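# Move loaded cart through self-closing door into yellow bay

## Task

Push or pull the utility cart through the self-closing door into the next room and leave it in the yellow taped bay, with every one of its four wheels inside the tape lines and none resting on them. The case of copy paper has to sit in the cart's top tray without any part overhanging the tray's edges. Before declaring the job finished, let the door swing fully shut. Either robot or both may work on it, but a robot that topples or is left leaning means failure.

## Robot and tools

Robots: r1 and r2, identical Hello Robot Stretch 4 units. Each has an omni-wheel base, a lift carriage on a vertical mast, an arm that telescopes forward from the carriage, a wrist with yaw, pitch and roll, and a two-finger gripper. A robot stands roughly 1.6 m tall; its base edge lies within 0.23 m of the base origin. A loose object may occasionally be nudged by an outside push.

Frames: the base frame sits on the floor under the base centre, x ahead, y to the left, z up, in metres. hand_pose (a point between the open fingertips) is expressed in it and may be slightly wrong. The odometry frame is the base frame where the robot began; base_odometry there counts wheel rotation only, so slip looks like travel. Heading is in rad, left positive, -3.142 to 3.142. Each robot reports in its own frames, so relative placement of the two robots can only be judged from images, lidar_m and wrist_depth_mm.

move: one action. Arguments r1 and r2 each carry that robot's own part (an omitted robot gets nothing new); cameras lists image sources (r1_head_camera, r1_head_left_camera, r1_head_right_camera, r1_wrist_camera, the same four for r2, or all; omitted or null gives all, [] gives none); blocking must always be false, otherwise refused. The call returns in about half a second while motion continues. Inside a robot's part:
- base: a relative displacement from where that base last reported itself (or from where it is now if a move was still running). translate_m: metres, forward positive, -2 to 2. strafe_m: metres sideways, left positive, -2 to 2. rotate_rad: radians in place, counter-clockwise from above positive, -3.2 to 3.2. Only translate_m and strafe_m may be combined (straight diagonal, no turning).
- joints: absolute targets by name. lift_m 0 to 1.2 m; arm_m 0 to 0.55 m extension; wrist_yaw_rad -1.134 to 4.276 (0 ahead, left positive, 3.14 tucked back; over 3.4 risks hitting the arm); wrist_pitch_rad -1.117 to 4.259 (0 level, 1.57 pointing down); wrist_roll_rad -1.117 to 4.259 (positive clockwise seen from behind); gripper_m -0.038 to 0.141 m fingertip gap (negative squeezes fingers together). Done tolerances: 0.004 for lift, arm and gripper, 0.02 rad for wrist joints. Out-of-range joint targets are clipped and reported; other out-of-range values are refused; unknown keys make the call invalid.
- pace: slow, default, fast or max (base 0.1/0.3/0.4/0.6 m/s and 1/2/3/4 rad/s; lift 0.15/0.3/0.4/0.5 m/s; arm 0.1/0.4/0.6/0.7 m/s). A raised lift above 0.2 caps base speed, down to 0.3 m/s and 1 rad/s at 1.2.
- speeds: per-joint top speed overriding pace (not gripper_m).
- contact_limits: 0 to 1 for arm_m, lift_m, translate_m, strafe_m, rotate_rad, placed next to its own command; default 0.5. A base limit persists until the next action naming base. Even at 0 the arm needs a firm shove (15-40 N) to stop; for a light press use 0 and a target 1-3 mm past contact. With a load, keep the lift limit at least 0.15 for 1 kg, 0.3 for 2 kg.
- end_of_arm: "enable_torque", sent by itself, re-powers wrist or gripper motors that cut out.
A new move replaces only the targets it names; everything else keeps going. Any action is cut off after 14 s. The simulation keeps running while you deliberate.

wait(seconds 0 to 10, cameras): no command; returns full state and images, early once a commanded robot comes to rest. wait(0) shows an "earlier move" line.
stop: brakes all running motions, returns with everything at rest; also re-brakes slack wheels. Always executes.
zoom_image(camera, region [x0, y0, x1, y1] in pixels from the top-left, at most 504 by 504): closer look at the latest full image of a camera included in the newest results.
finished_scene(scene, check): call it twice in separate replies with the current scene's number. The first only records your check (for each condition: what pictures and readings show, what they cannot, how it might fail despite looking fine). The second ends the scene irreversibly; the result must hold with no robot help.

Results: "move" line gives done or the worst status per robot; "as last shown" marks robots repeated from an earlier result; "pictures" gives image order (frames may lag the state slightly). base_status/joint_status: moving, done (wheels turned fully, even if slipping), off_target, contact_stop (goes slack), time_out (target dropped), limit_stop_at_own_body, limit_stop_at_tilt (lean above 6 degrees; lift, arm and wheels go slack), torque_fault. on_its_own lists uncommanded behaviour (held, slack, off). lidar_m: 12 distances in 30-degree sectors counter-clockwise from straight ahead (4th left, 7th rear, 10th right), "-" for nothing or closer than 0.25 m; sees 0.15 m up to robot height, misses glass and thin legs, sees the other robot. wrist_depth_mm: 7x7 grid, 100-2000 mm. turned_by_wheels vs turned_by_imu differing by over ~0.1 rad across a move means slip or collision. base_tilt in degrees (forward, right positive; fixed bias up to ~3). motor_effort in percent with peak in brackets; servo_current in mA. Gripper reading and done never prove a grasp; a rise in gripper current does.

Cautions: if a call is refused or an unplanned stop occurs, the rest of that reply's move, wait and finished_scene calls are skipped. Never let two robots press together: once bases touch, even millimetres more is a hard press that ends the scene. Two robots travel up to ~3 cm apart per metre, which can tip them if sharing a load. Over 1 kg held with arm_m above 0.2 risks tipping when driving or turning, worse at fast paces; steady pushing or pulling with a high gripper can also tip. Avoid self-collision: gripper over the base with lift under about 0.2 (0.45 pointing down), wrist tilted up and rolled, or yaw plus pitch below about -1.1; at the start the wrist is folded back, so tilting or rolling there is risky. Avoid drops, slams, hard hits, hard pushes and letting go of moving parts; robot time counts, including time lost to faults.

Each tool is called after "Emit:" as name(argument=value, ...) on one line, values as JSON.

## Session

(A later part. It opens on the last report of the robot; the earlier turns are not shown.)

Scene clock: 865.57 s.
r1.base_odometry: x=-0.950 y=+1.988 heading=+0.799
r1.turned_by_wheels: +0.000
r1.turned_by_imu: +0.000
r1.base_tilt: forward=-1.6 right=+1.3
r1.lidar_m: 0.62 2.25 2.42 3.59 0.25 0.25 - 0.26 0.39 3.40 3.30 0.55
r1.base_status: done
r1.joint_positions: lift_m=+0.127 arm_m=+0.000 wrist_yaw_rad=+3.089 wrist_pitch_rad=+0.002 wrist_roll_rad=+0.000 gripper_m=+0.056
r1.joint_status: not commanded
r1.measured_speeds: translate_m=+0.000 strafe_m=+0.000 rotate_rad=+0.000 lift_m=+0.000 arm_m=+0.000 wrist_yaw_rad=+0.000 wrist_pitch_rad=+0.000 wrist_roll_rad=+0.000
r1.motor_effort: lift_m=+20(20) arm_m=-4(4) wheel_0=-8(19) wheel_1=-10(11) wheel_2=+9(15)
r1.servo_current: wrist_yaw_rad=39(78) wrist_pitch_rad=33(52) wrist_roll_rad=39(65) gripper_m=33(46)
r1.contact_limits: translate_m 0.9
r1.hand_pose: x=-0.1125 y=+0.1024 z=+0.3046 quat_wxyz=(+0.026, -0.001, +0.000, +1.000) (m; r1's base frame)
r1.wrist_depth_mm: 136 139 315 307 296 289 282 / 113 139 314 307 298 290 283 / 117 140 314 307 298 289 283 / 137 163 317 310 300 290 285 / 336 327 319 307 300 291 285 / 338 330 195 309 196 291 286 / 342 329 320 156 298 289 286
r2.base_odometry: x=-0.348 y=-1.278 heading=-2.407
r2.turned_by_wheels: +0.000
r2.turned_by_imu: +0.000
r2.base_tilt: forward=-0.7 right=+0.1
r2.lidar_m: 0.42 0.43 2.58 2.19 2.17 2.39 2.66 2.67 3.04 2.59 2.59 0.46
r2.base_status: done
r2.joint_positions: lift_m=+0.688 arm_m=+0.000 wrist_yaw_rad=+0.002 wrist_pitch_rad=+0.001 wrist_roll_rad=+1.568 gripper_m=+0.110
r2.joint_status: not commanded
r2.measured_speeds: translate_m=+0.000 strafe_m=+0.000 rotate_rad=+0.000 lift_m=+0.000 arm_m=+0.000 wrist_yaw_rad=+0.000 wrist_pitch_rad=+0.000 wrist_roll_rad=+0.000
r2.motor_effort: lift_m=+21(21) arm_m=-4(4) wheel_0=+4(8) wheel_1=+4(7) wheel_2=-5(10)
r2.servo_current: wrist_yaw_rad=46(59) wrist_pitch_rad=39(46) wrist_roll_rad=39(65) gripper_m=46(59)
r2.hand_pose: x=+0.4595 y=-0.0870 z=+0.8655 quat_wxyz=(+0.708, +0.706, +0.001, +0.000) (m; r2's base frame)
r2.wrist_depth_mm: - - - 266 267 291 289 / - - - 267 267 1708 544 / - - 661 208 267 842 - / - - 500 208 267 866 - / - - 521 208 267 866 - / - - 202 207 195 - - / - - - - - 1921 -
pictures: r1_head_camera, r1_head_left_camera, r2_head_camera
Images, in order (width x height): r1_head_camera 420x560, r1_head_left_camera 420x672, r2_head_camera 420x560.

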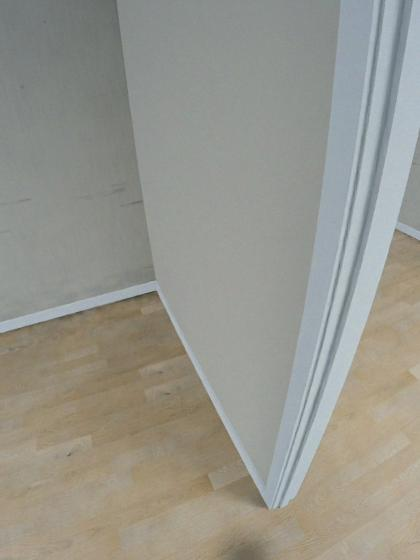

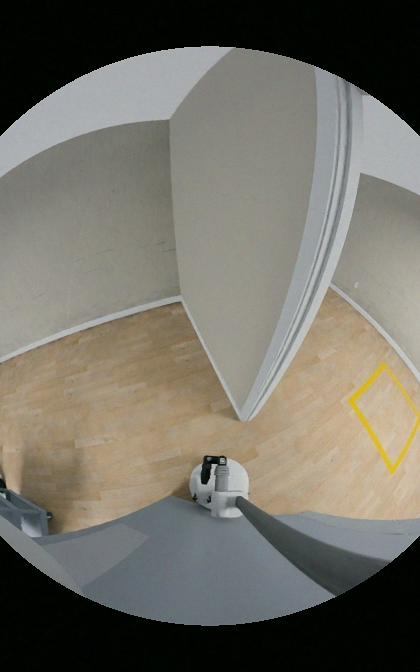

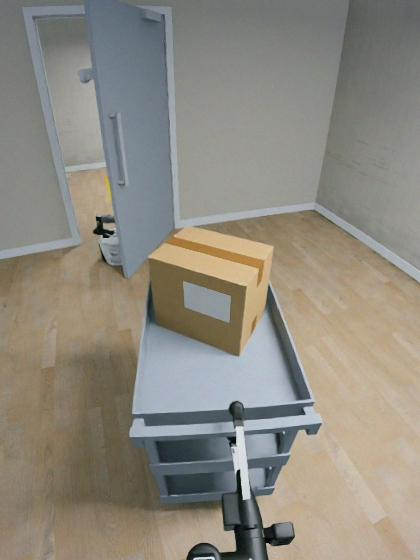

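Emit:
move(blocking=false, cameras=[], r1={"base": {"translate_m": -0.343, "strafe_m": 0.200}, "pace": "slow", "contact_limits": {"translate_m": 0.9}}, r2={"joints": {"gripper_m": 0.005}})

Emit:
wait(seconds=3, cameras=[])

Emit:
wait(seconds=4, cameras=["r1_head_left_camera", "r2_head_camera", "r2_wrist_camera"])

Scene clock: 886.67 s.
move: r1 moving; r2 moving
r1.base_odometry: x=-0.963 y=+1.984 heading=+0.799
r1.turned_by_wheels: +0.000
r1.turned_by_imu: +0.000
r1.base_tilt: forward=-1.6 right=+1.3
r1.lidar_m: 0.63 2.25 2.42 3.58 0.25 0.25 - 0.25 0.40 3.41 3.33 0.56
r1.base_status: translate_m moving; strafe_m moving
r1.joint_positions: lift_m=+0.127 arm_m=+0.000 wrist_yaw_rad=+3.089 wrist_pitch_rad=+0.002 wrist_roll_rad=+0.000 gripper_m=+0.056
r1.joint_status: not commanded
r1.measured_speeds: translate_m=-0.048 strafe_m=+0.028 rotate_rad=+0.000 lift_m=+0.000 arm_m=+0.000 wrist_yaw_rad=+0.000 wrist_pitch_rad=+0.000 wrist_roll_rad=+0.000
r1.motor_effort: lift_m=+20(20) arm_m=-4(4) wheel_0=-10(14) wheel_1=-4(9) wheel_2=+14(16)
r1.servo_current: wrist_yaw_rad=65(65) wrist_pitch_rad=33(52) wrist_roll_rad=39(52) gripper_m=39(52)
r1.contact_limits: translate_m 0.9
r1.hand_pose: x=-0.1125 y=+0.1024 z=+0.3046 quat_wxyz=(+0.026, -0.001, +0.000, +1.000) (m; r1's base frame)
r1.wrist_depth_mm: 136 139 317 306 300 293 289 / 113 139 315 306 301 296 289 / 117 140 314 309 301 294 290 / 137 163 319 310 303 294 289 / 334 329 320 312 303 296 289 / 338 327 194 310 195 297 290 / 340 327 320 155 303 294 291
r2.base_odometry: x=-0.348 y=-1.278 heading=-2.407
r2.turned_by_wheels: +0.000
r2.turned_by_imu: +0.000
r2.base_tilt: forward=-0.6 right=+0.0
r2.lidar_m: 0.40 0.45 2.58 2.18 2.15 2.44 2.69 2.69 3.06 2.57 2.57 0.45
r2.base_status: not commanded
r2.joint_positions: lift_m=+0.688 arm_m=+0.000 wrist_yaw_rad=+0.002 wrist_pitch_rad=+0.001 wrist_roll_rad=+1.568 gripper_m=+0.094
r2.joint_status: gripper_m moving
r2.measured_speeds: translate_m=+0.000 strafe_m=+0.000 rotate_rad=+0.000 lift_m=+0.000 arm_m=+0.000 wrist_yaw_rad=+0.000 wrist_pitch_rad=+0.000 wrist_roll_rad=+0.000
r2.motor_effort: lift_m=+21(21) arm_m=-4(4) wheel_0=+3(4) wheel_1=+4(5) wheel_2=-5(5)
r2.servo_current: wrist_yaw_rad=39(59) wrist_pitch_rad=39(46) wrist_roll_rad=39(59) gripper_m=104(104)
r2.hand_pose: x=+0.4595 y=-0.0870 z=+0.8655 quat_wxyz=(+0.708, +0.706, +0.001, +0.000) (m; r2's base frame)
r2.wrist_depth_mm: - - - 267 267 289 289 / - - - 267 267 1708 544 / - - 661 208 267 854 - / - - 500 207 267 878 - / - - 521 207 268 866 - / - - 197 207 195 - - / - - - - - 1921 -
pictures: none
No camera images: "cameras" was empty.

Scene clock: 888.03 s.
earlier move: r1 moving; r2 done
r1.base_odometry: x=-1.088 y=+1.949 heading=+0.799
r1.turned_by_wheels: +0.000
r1.turned_by_imu: +0.001
r1.base_tilt: forward=-1.6 right=+1.3
r1.lidar_m: 0.82 2.33 2.48 3.71 0.28 0.25 - 0.25 0.32 3.52 3.41 0.67
r1.base_status: translate_m moving; strafe_m moving
r1.joint_positions: lift_m=+0.127 arm_m=+0.000 wrist_yaw_rad=+3.089 wrist_pitch_rad=+0.002 wrist_roll_rad=+0.000 gripper_m=+0.056
r1.joint_status: not commanded
r1.measured_speeds: translate_m=-0.087 strafe_m=+0.050 rotate_rad=-0.001 lift_m=+0.000 arm_m=+0.000 wrist_yaw_rad=+0.000 wrist_pitch_rad=+0.000 wrist_roll_rad=+0.000
r1.motor_effort: lift_m=+20(20) arm_m=-4(4) wheel_0=-9(15) wheel_1=+0(9) wheel_2=+11(16)
r1.servo_current: wrist_yaw_rad=33(72) wrist_pitch_rad=39(52) wrist_roll_rad=59(65) gripper_m=39(52)
r1.contact_limits: translate_m 0.9
r1.hand_pose: x=-0.1125 y=+0.1024 z=+0.3046 quat_wxyz=(+0.026, -0.001, +0.000, +1.000) (m; r1's base frame)
r1.wrist_depth_mm: 137 145 322 325 327 332 - / 114 139 322 325 330 334 - / 118 140 322 327 330 332 - / 137 163 324 325 329 332 - / 315 319 324 325 329 332 - / 317 320 194 327 196 334 1118 / 315 317 325 156 330 336 778
r2.base_odometry: x=-0.348 y=-1.278 heading=-2.407
r2.turned_by_wheels: +0.000
r2.turned_by_imu: +0.000
r2.base_tilt: forward=-0.7 right=+0.1
r2.lidar_m: 0.42 0.45 2.57 2.17 2.16 2.46 2.67 2.69 3.05 2.60 2.58 0.47
r2.base_status: not commanded
r2.joint_positions: lift_m=+0.688 arm_m=+0.000 wrist_yaw_rad=+0.002 wrist_pitch_rad=+0.002 wrist_roll_rad=+1.568 gripper_m=+0.006
r2.joint_status: all done
r2.measured_speeds: translate_m=+0.000 strafe_m=+0.000 rotate_rad=+0.000 lift_m=+0.000 arm_m=+0.000 wrist_yaw_rad=+0.000 wrist_pitch_rad=+0.000 wrist_roll_rad=+0.000
r2.motor_effort: lift_m=+21(21) arm_m=-4(4) wheel_0=+4(4) wheel_1=+5(5) wheel_2=-4(5)
r2.servo_current: wrist_yaw_rad=46(59) wrist_pitch_rad=46(46) wrist_roll_rad=46(59) gripper_m=91(143)
r2.hand_pose: x=+0.4595 y=-0.0870 z=+0.8652 quat_wxyz=(+0.708, +0.706, +0.001, +0.000) (m; r2's base frame)
r2.wrist_depth_mm: - - - 204 264 274 293 / - - - 204 265 1708 554 / - - 640 204 264 842 - / - - 500 266 265 866 - / - - 530 209 264 854 - / - - 194 205 185 - - / - - - - - 1863 -
wait: 1.37 of 3 s (r2 has come to rest)
pictures: none
No camera images: "cameras" was empty.

Scene clock: 891.30 s.
earlier move: r1 done
r1.base_odometry: x=-1.332 y=+1.881 heading=+0.799
r1.turned_by_wheels: +0.000
r1.turned_by_imu: +0.001
r1.base_tilt: forward=-1.6 right=+1.3
r1.lidar_m: 1.14 2.48 2.65 1.69 1.30 0.25 2.85 0.25 0.25 0.42 3.64 0.93
r1.base_status: done
r1.joint_positions: lift_m=+0.127 arm_m=+0.000 wrist_yaw_rad=+3.089 wrist_pitch_rad=+0.002 wrist_roll_rad=+0.000 gripper_m=+0.056
r1.joint_status: not commanded
r1.measured_speeds: translate_m=+0.000 strafe_m=+0.000 rotate_rad=+0.000 lift_m=+0.000 arm_m=+0.000 wrist_yaw_rad=+0.000 wrist_pitch_rad=+0.000 wrist_roll_rad=+0.000
r1.motor_effort: lift_m=+20(20) arm_m=-4(4) wheel_0=-6(15) wheel_1=+1(9) wheel_2=+8(16)
r1.servo_current: wrist_yaw_rad=52(72) wrist_pitch_rad=46(52) wrist_roll_rad=46(65) gripper_m=39(52)
r1.contact_limits: translate_m 0.9
r1.hand_pose: x=-0.1125 y=+0.1024 z=+0.3046 quat_wxyz=(+0.026, -0.001, +0.000, +1.000) (m; r1's base frame)
r1.wrist_depth_mm: 136 138 336 364 - - - / 113 139 336 362 - - - / 117 140 338 364 - - - / 137 163 338 362 - - - / 294 317 340 364 - - - / 298 315 194 364 190 1160 1160 / 297 307 336 156 732 778 831
r2.base_odometry: x=-0.348 y=-1.278 heading=-2.407
r2.turned_by_wheels: +0.000
r2.turned_by_imu: +0.000
r2.base_tilt: forward=-0.7 right=+0.0
r2.lidar_m: 0.41 0.45 2.55 2.15 2.17 2.43 2.68 2.67 3.05 2.59 2.57 0.45
r2.base_status: not commanded
r2.joint_positions: lift_m=+0.688 arm_m=+0.000 wrist_yaw_rad=+0.002 wrist_pitch_rad=+0.002 wrist_roll_rad=+1.568 gripper_m=+0.006
r2.joint_status: all done
r2.measured_speeds: translate_m=+0.000 strafe_m=+0.000 rotate_rad=+0.000 lift_m=+0.000 arm_m=+0.000 wrist_yaw_rad=+0.000 wrist_pitch_rad=+0.000 wrist_roll_rad=+0.000
r2.motor_effort: lift_m=+21(21) arm_m=-4(4) wheel_0=+4(4) wheel_1=+5(5) wheel_2=-4(5)
r2.servo_current: wrist_yaw_rad=33(59) wrist_pitch_rad=39(46) wrist_roll_rad=39(65) gripper_m=91(143)
r2.hand_pose: x=+0.4595 y=-0.0870 z=+0.8652 quat_wxyz=(+0.708, +0.706, +0.001, +0.000) (m; r2's base frame)
r2.wrist_depth_mm: - - - 204 264 273 291 / - - - 204 264 1661 559 / - - 640 204 265 842 - / - - 500 265 265 866 - / - - 530 209 264 866 - / - - 194 204 185 - - / - - - - - 1863 -
wait: 3.27 of 4 s (r1 has come to rest)
pictures: r1_head_left_camera, r2_head_camera, r2_wrist_camera
Images, in order (width x height): r1_head_left_camera 420x672, r2_head_camera 420x560, r2_wrist_camera 616x392.

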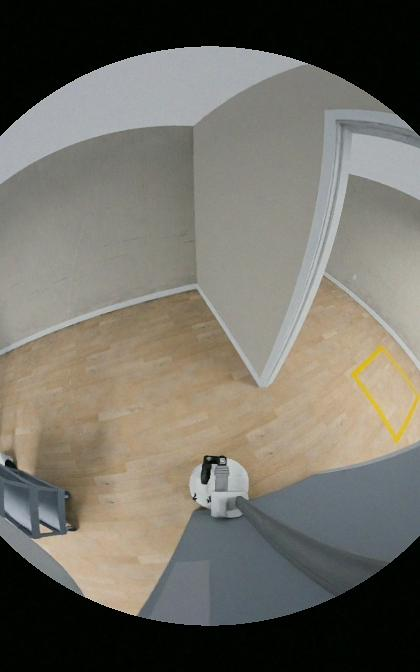

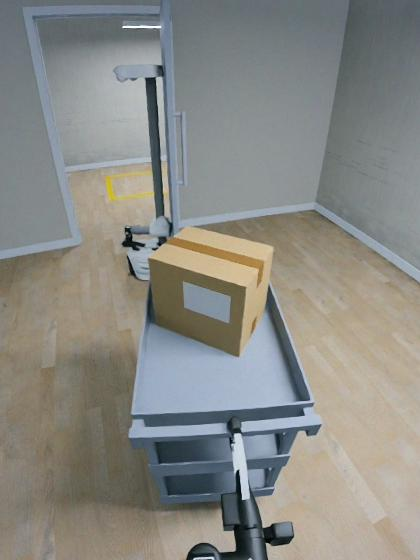

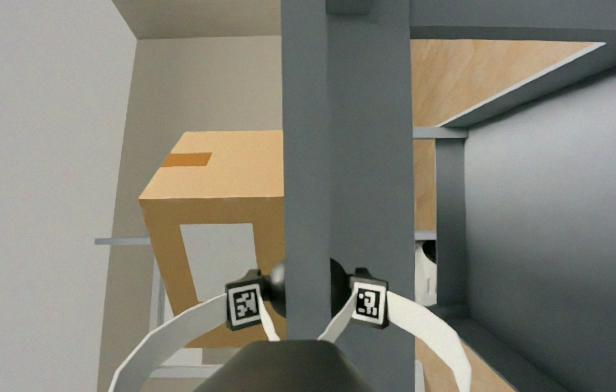

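Emit:
move(blocking=false, cameras=[], r1={"base": {"translate_m": -0.096, "strafe_m": 0.198}, "pace": "slow", "contact_limits": {"translate_m": 0.9}}, r2={"base": {"strafe_m": 0.06}, "pace": "slow"})

Emit:
wait(seconds=3, cameras=[])

Emit:
wait(seconds=4, cameras=["r1_head_left_camera", "r2_head_camera", "r2_wrist_camera"])

Scene clock: 948.53 s.
move: r1 moving; r2 moving
r1.base_odometry: x=-1.344 y=+1.885 heading=+0.800
r1.turned_by_wheels: +0.000
r1.turned_by_imu: +0.000
r1.base_tilt: forward=-1.5 right=+1.3
r1.lidar_m: 1.16 2.47 2.67 1.63 1.28 0.25 2.80 0.25 0.25 0.44 3.62 0.94
r1.base_status: translate_m moving; strafe_m moving
r1.joint_positions: lift_m=+0.127 arm_m=+0.000 wrist_yaw_rad=+3.089 wrist_pitch_rad=+0.002 wrist_roll_rad=+0.000 gripper_m=+0.056
r1.joint_status: not commanded
r1.measured_speeds: translate_m=-0.021 strafe_m=+0.044 rotate_rad=-0.003 lift_m=+0.000 arm_m=+0.000 wrist_yaw_rad=+0.000 wrist_pitch_rad=+0.000 wrist_roll_rad=+0.000
r1.motor_effort: lift_m=+20(20) arm_m=-4(4) wheel_0=-11(11) wheel_1=+2(5) wheel_2=+10(11)
r1.servo_current: wrist_yaw_rad=52(59) wrist_pitch_rad=39(46) wrist_roll_rad=65(65) gripper_m=39(46)
r1.contact_limits: translate_m 0.9
r1.hand_pose: x=-0.1125 y=+0.1024 z=+0.3046 quat_wxyz=(+0.026, -0.001, +0.000, +1.000) (m; r1's base frame)
r1.wrist_depth_mm: 137 138 338 364 - - - / 113 139 338 364 - - - / 117 140 338 364 - - - / 137 163 342 364 - - - / 294 317 340 364 - - - / 298 317 194 366 190 1182 1138 / 298 307 338 156 759 768 820
r2.base_odometry: x=-0.338 y=-1.289 heading=-2.407
r2.turned_by_wheels: +0.000
r2.turned_by_imu: +0.000
r2.base_tilt: forward=-0.7 right=+0.1
r2.lidar_m: 0.43 0.44 2.57 2.18 2.15 2.42 2.69 2.67 3.07 2.62 2.60 0.46
r2.base_status: strafe_m moving
r2.joint_positions: lift_m=+0.688 arm_m=+0.000 wrist_yaw_rad=+0.000 wrist_pitch_rad=+0.002 wrist_roll_rad=+1.568 gripper_m=+0.006
r2.joint_status: not commanded
r2.measured_speeds: translate_m=+0.000 strafe_m=+0.055 rotate_rad=-0.001 lift_m=+0.000 arm_m=+0.000 wrist_yaw_rad=-0.017 wrist_pitch_rad=+0.000 wrist_roll_rad=+0.000
r2.motor_effort: lift_m=+21(21) arm_m=-4(4) wheel_0=-14(14) wheel_1=+7(9) wheel_2=+0(4)
r2.servo_current: wrist_yaw_rad=46(52) wrist_pitch_rad=39(46) wrist_roll_rad=46(59) gripper_m=85(91)
r2.hand_pose: x=+0.4593 y=-0.0875 z=+0.8652 quat_wxyz=(+0.708, +0.706, +0.001, -0.001) (m; r2's base frame)
r2.wrist_depth_mm: - - - 206 265 274 293 / - - - 206 267 1708 549 / - - 661 206 265 842 - / - - 500 266 266 854 - / - - 525 208 266 866 - / - - 194 205 185 - - / - - - - 265 - -
pictures: none
No camera images: "cameras" was empty.

Scene clock: 949.77 s.
earlier move: r1 moving; r2 done
r1.base_odometry: x=-1.449 y=+1.920 heading=+0.800
r1.turned_by_wheels: +0.000
r1.turned_by_imu: +0.001
r1.base_tilt: forward=-1.6 right=+1.3
r1.lidar_m: 1.33 2.47 2.67 1.34 1.18 0.26 2.43 0.29 0.25 0.40 3.76 1.02
r1.base_status: translate_m moving; strafe_m moving
r1.joint_positions: lift_m=+0.127 arm_m=+0.000 wrist_yaw_rad=+3.089 wrist_pitch_rad=+0.002 wrist_roll_rad=+0.000 gripper_m=+0.056
r1.joint_status: not commanded
r1.measured_speeds: translate_m=-0.043 strafe_m=+0.090 rotate_rad=+0.005 lift_m=+0.000 arm_m=+0.000 wrist_yaw_rad=+0.000 wrist_pitch_rad=+0.000 wrist_roll_rad=+0.000
r1.motor_effort: lift_m=+20(20) arm_m=-4(4) wheel_0=-9(11) wheel_1=+1(5) wheel_2=+9(11)
r1.servo_current: wrist_yaw_rad=52(65) wrist_pitch_rad=46(46) wrist_roll_rad=46(65) gripper_m=39(52)
r1.contact_limits: translate_m 0.9
r1.hand_pose: x=-0.1125 y=+0.1024 z=+0.3046 quat_wxyz=(+0.026, -0.001, +0.000, +1.000) (m; r1's base frame)
r1.wrist_depth_mm: 136 139 334 - - - - / 113 139 338 - - - - / 117 140 274 - - - - / 137 163 338 - - - - / 296 315 338 - - - - / 297 319 191 1205 190 1205 1138 / 297 307 336 167 750 778 809
r2.base_odometry: x=-0.308 y=-1.322 heading=-2.407
r2.turned_by_wheels: +0.000
r2.turned_by_imu: +0.000
r2.base_tilt: forward=-0.7 right=+0.1
r2.lidar_m: 0.41 0.46 2.53 2.12 2.13 2.36 2.69 2.70 3.07 2.63 2.60 0.45
r2.base_status: done
r2.joint_positions: lift_m=+0.688 arm_m=+0.000 wrist_yaw_rad=-0.003 wrist_pitch_rad=+0.002 wrist_roll_rad=+1.568 gripper_m=+0.006
r2.joint_status: not commanded
r2.measured_speeds: translate_m=+0.000 strafe_m=+0.000 rotate_rad=+0.000 lift_m=+0.000 arm_m=+0.000 wrist_yaw_rad=+0.000 wrist_pitch_rad=+0.000 wrist_roll_rad=+0.000
r2.motor_effort: lift_m=+21(21) arm_m=-4(4) wheel_0=-6(14) wheel_1=+5(9) wheel_2=+0(4)
r2.servo_current: wrist_yaw_rad=39(59) wrist_pitch_rad=39(46) wrist_roll_rad=59(65) gripper_m=78(91)
r2.hand_pose: x=+0.4591 y=-0.0883 z=+0.8652 quat_wxyz=(+0.708, +0.706, +0.000, -0.002) (m; r2's base frame)
r2.wrist_depth_mm: - - - 190 249 1537 1160 / - - - 192 250 1708 - / - - 569 193 252 854 - / - - 492 195 254 854 - / - - 539 208 256 866 - / - - 194 198 185 - - / - - - - 262 1708 -
wait: 1.23 of 3 s (r2 has come to rest)
pictures: none
No camera images: "cameras" was empty.

Scene clock: 951.50 s.
earlier move: r1 done
r1.base_odometry: x=-1.540 y=+1.950 heading=+0.800
r1.turned_by_wheels: +0.000
r1.turned_by_imu: +0.000
r1.base_tilt: forward=-1.6 right=+1.3
r1.lidar_m: 1.47 2.49 2.67 1.10 1.06 2.96 2.43 - 0.25 0.40 3.85 1.11
r1.base_status: done
r1.joint_positions: lift_m=+0.127 arm_m=+0.000 wrist_yaw_rad=+3.089 wrist_pitch_rad=+0.002 wrist_roll_rad=+0.000 gripper_m=+0.056
r1.joint_status: not commanded
r1.measured_speeds: translate_m=+0.000 strafe_m=+0.000 rotate_rad=+0.000 lift_m=+0.000 arm_m=+0.000 wrist_yaw_rad=+0.000 wrist_pitch_rad=+0.000 wrist_roll_rad=+0.000
r1.motor_effort: lift_m=+20(20) arm_m=-4(4) wheel_0=-5(11) wheel_1=+1(5) wheel_2=+7(11)
r1.servo_current: wrist_yaw_rad=46(72) wrist_pitch_rad=33(46) wrist_roll_rad=39(65) gripper_m=46(52)
r1.contact_limits: translate_m 0.9
r1.hand_pose: x=-0.1125 y=+0.1024 z=+0.3046 quat_wxyz=(+0.026, -0.001, +0.000, +1.000) (m; r1's base frame)
r1.wrist_depth_mm: 136 138 - - - - - / 114 138 - - - - - / 117 140 273 - - - - / 137 161 - - - - - / 293 314 - - - - - / 297 314 195 1160 190 1182 1138 / 297 306 759 167 750 778 820
r2.base_odometry: x=-0.308 y=-1.322 heading=-2.407
r2.turned_by_wheels: +0.000
r2.turned_by_imu: +0.000
r2.base_tilt: forward=-0.6 right=+0.1
r2.lidar_m: 0.41 0.47 2.50 2.13 2.12 2.39 2.70 2.69 3.08 2.66 2.63 0.45
r2.base_status: done
r2.joint_positions: lift_m=+0.688 arm_m=+0.000 wrist_yaw_rad=-0.003 wrist_pitch_rad=+0.002 wrist_roll_rad=+1.568 gripper_m=+0.006
r2.joint_status: not commanded
r2.measured_speeds: translate_m=+0.000 strafe_m=+0.000 rotate_rad=+0.000 lift_m=+0.000 arm_m=+0.000 wrist_yaw_rad=+0.000 wrist_pitch_rad=+0.000 wrist_roll_rad=+0.000
r2.motor_effort: lift_m=+21(21) arm_m=-4(4) wheel_0=-5(14) wheel_1=+5(9) wheel_2=+0(4)
r2.servo_current: wrist_yaw_rad=39(59) wrist_pitch_rad=39(46) wrist_roll_rad=46(65) gripper_m=78(91)
r2.hand_pose: x=+0.4591 y=-0.0883 z=+0.8652 quat_wxyz=(+0.708, +0.706, +0.000, -0.002) (m; r2's base frame)
r2.wrist_depth_mm: - - - 190 249 1576 1182 / - - - 191 250 1756 - / - - 569 193 252 842 - / - - 484 195 254 854 - / - - 535 207 257 854 - / - - 193 198 185 - - / - - - - 260 1708 -
wait: 1.73 of 4 s (r1 has come to rest)
pictures: r1_head_left_camera, r2_head_camera, r2_wrist_camera
Images, in order (width x height): r1_head_left_camera 420x672, r2_head_camera 420x560, r2_wrist_camera 616x392.

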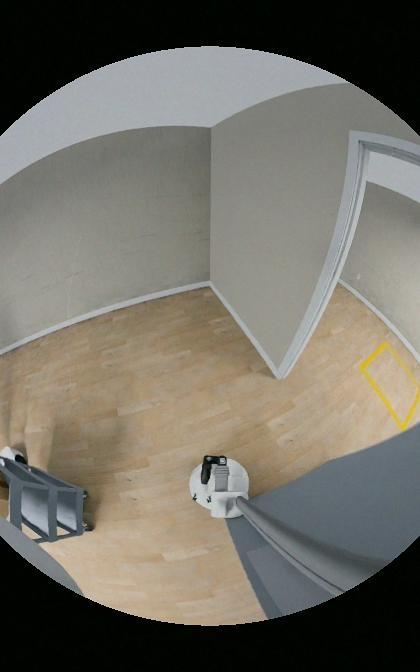

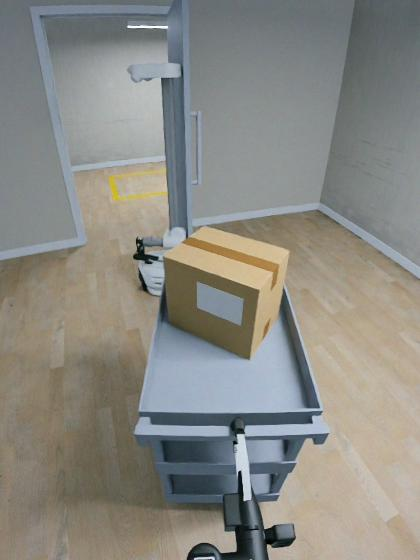

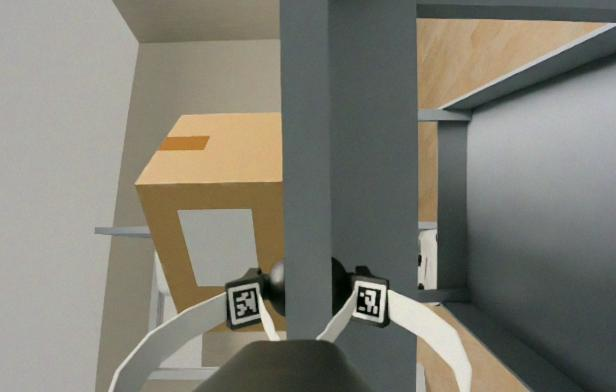

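Emit:
zoom_image(camera="r1_head_left_camera", region=[0, 430, 130, 560])

Emit:
zoom_image(camera="r1_head_left_camera", region=[150, 420, 350, 630])

Scaled by 3.877 from the camera's 420x672 image, which has a finer 600x960 frame.

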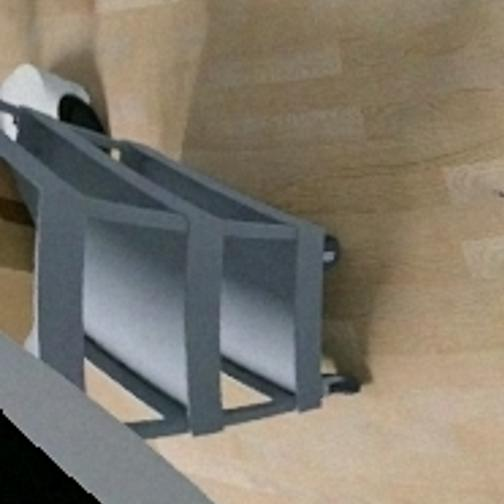

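Scaled by 2.400 from the camera's 420x672 image, which has a finer 600x960 frame.

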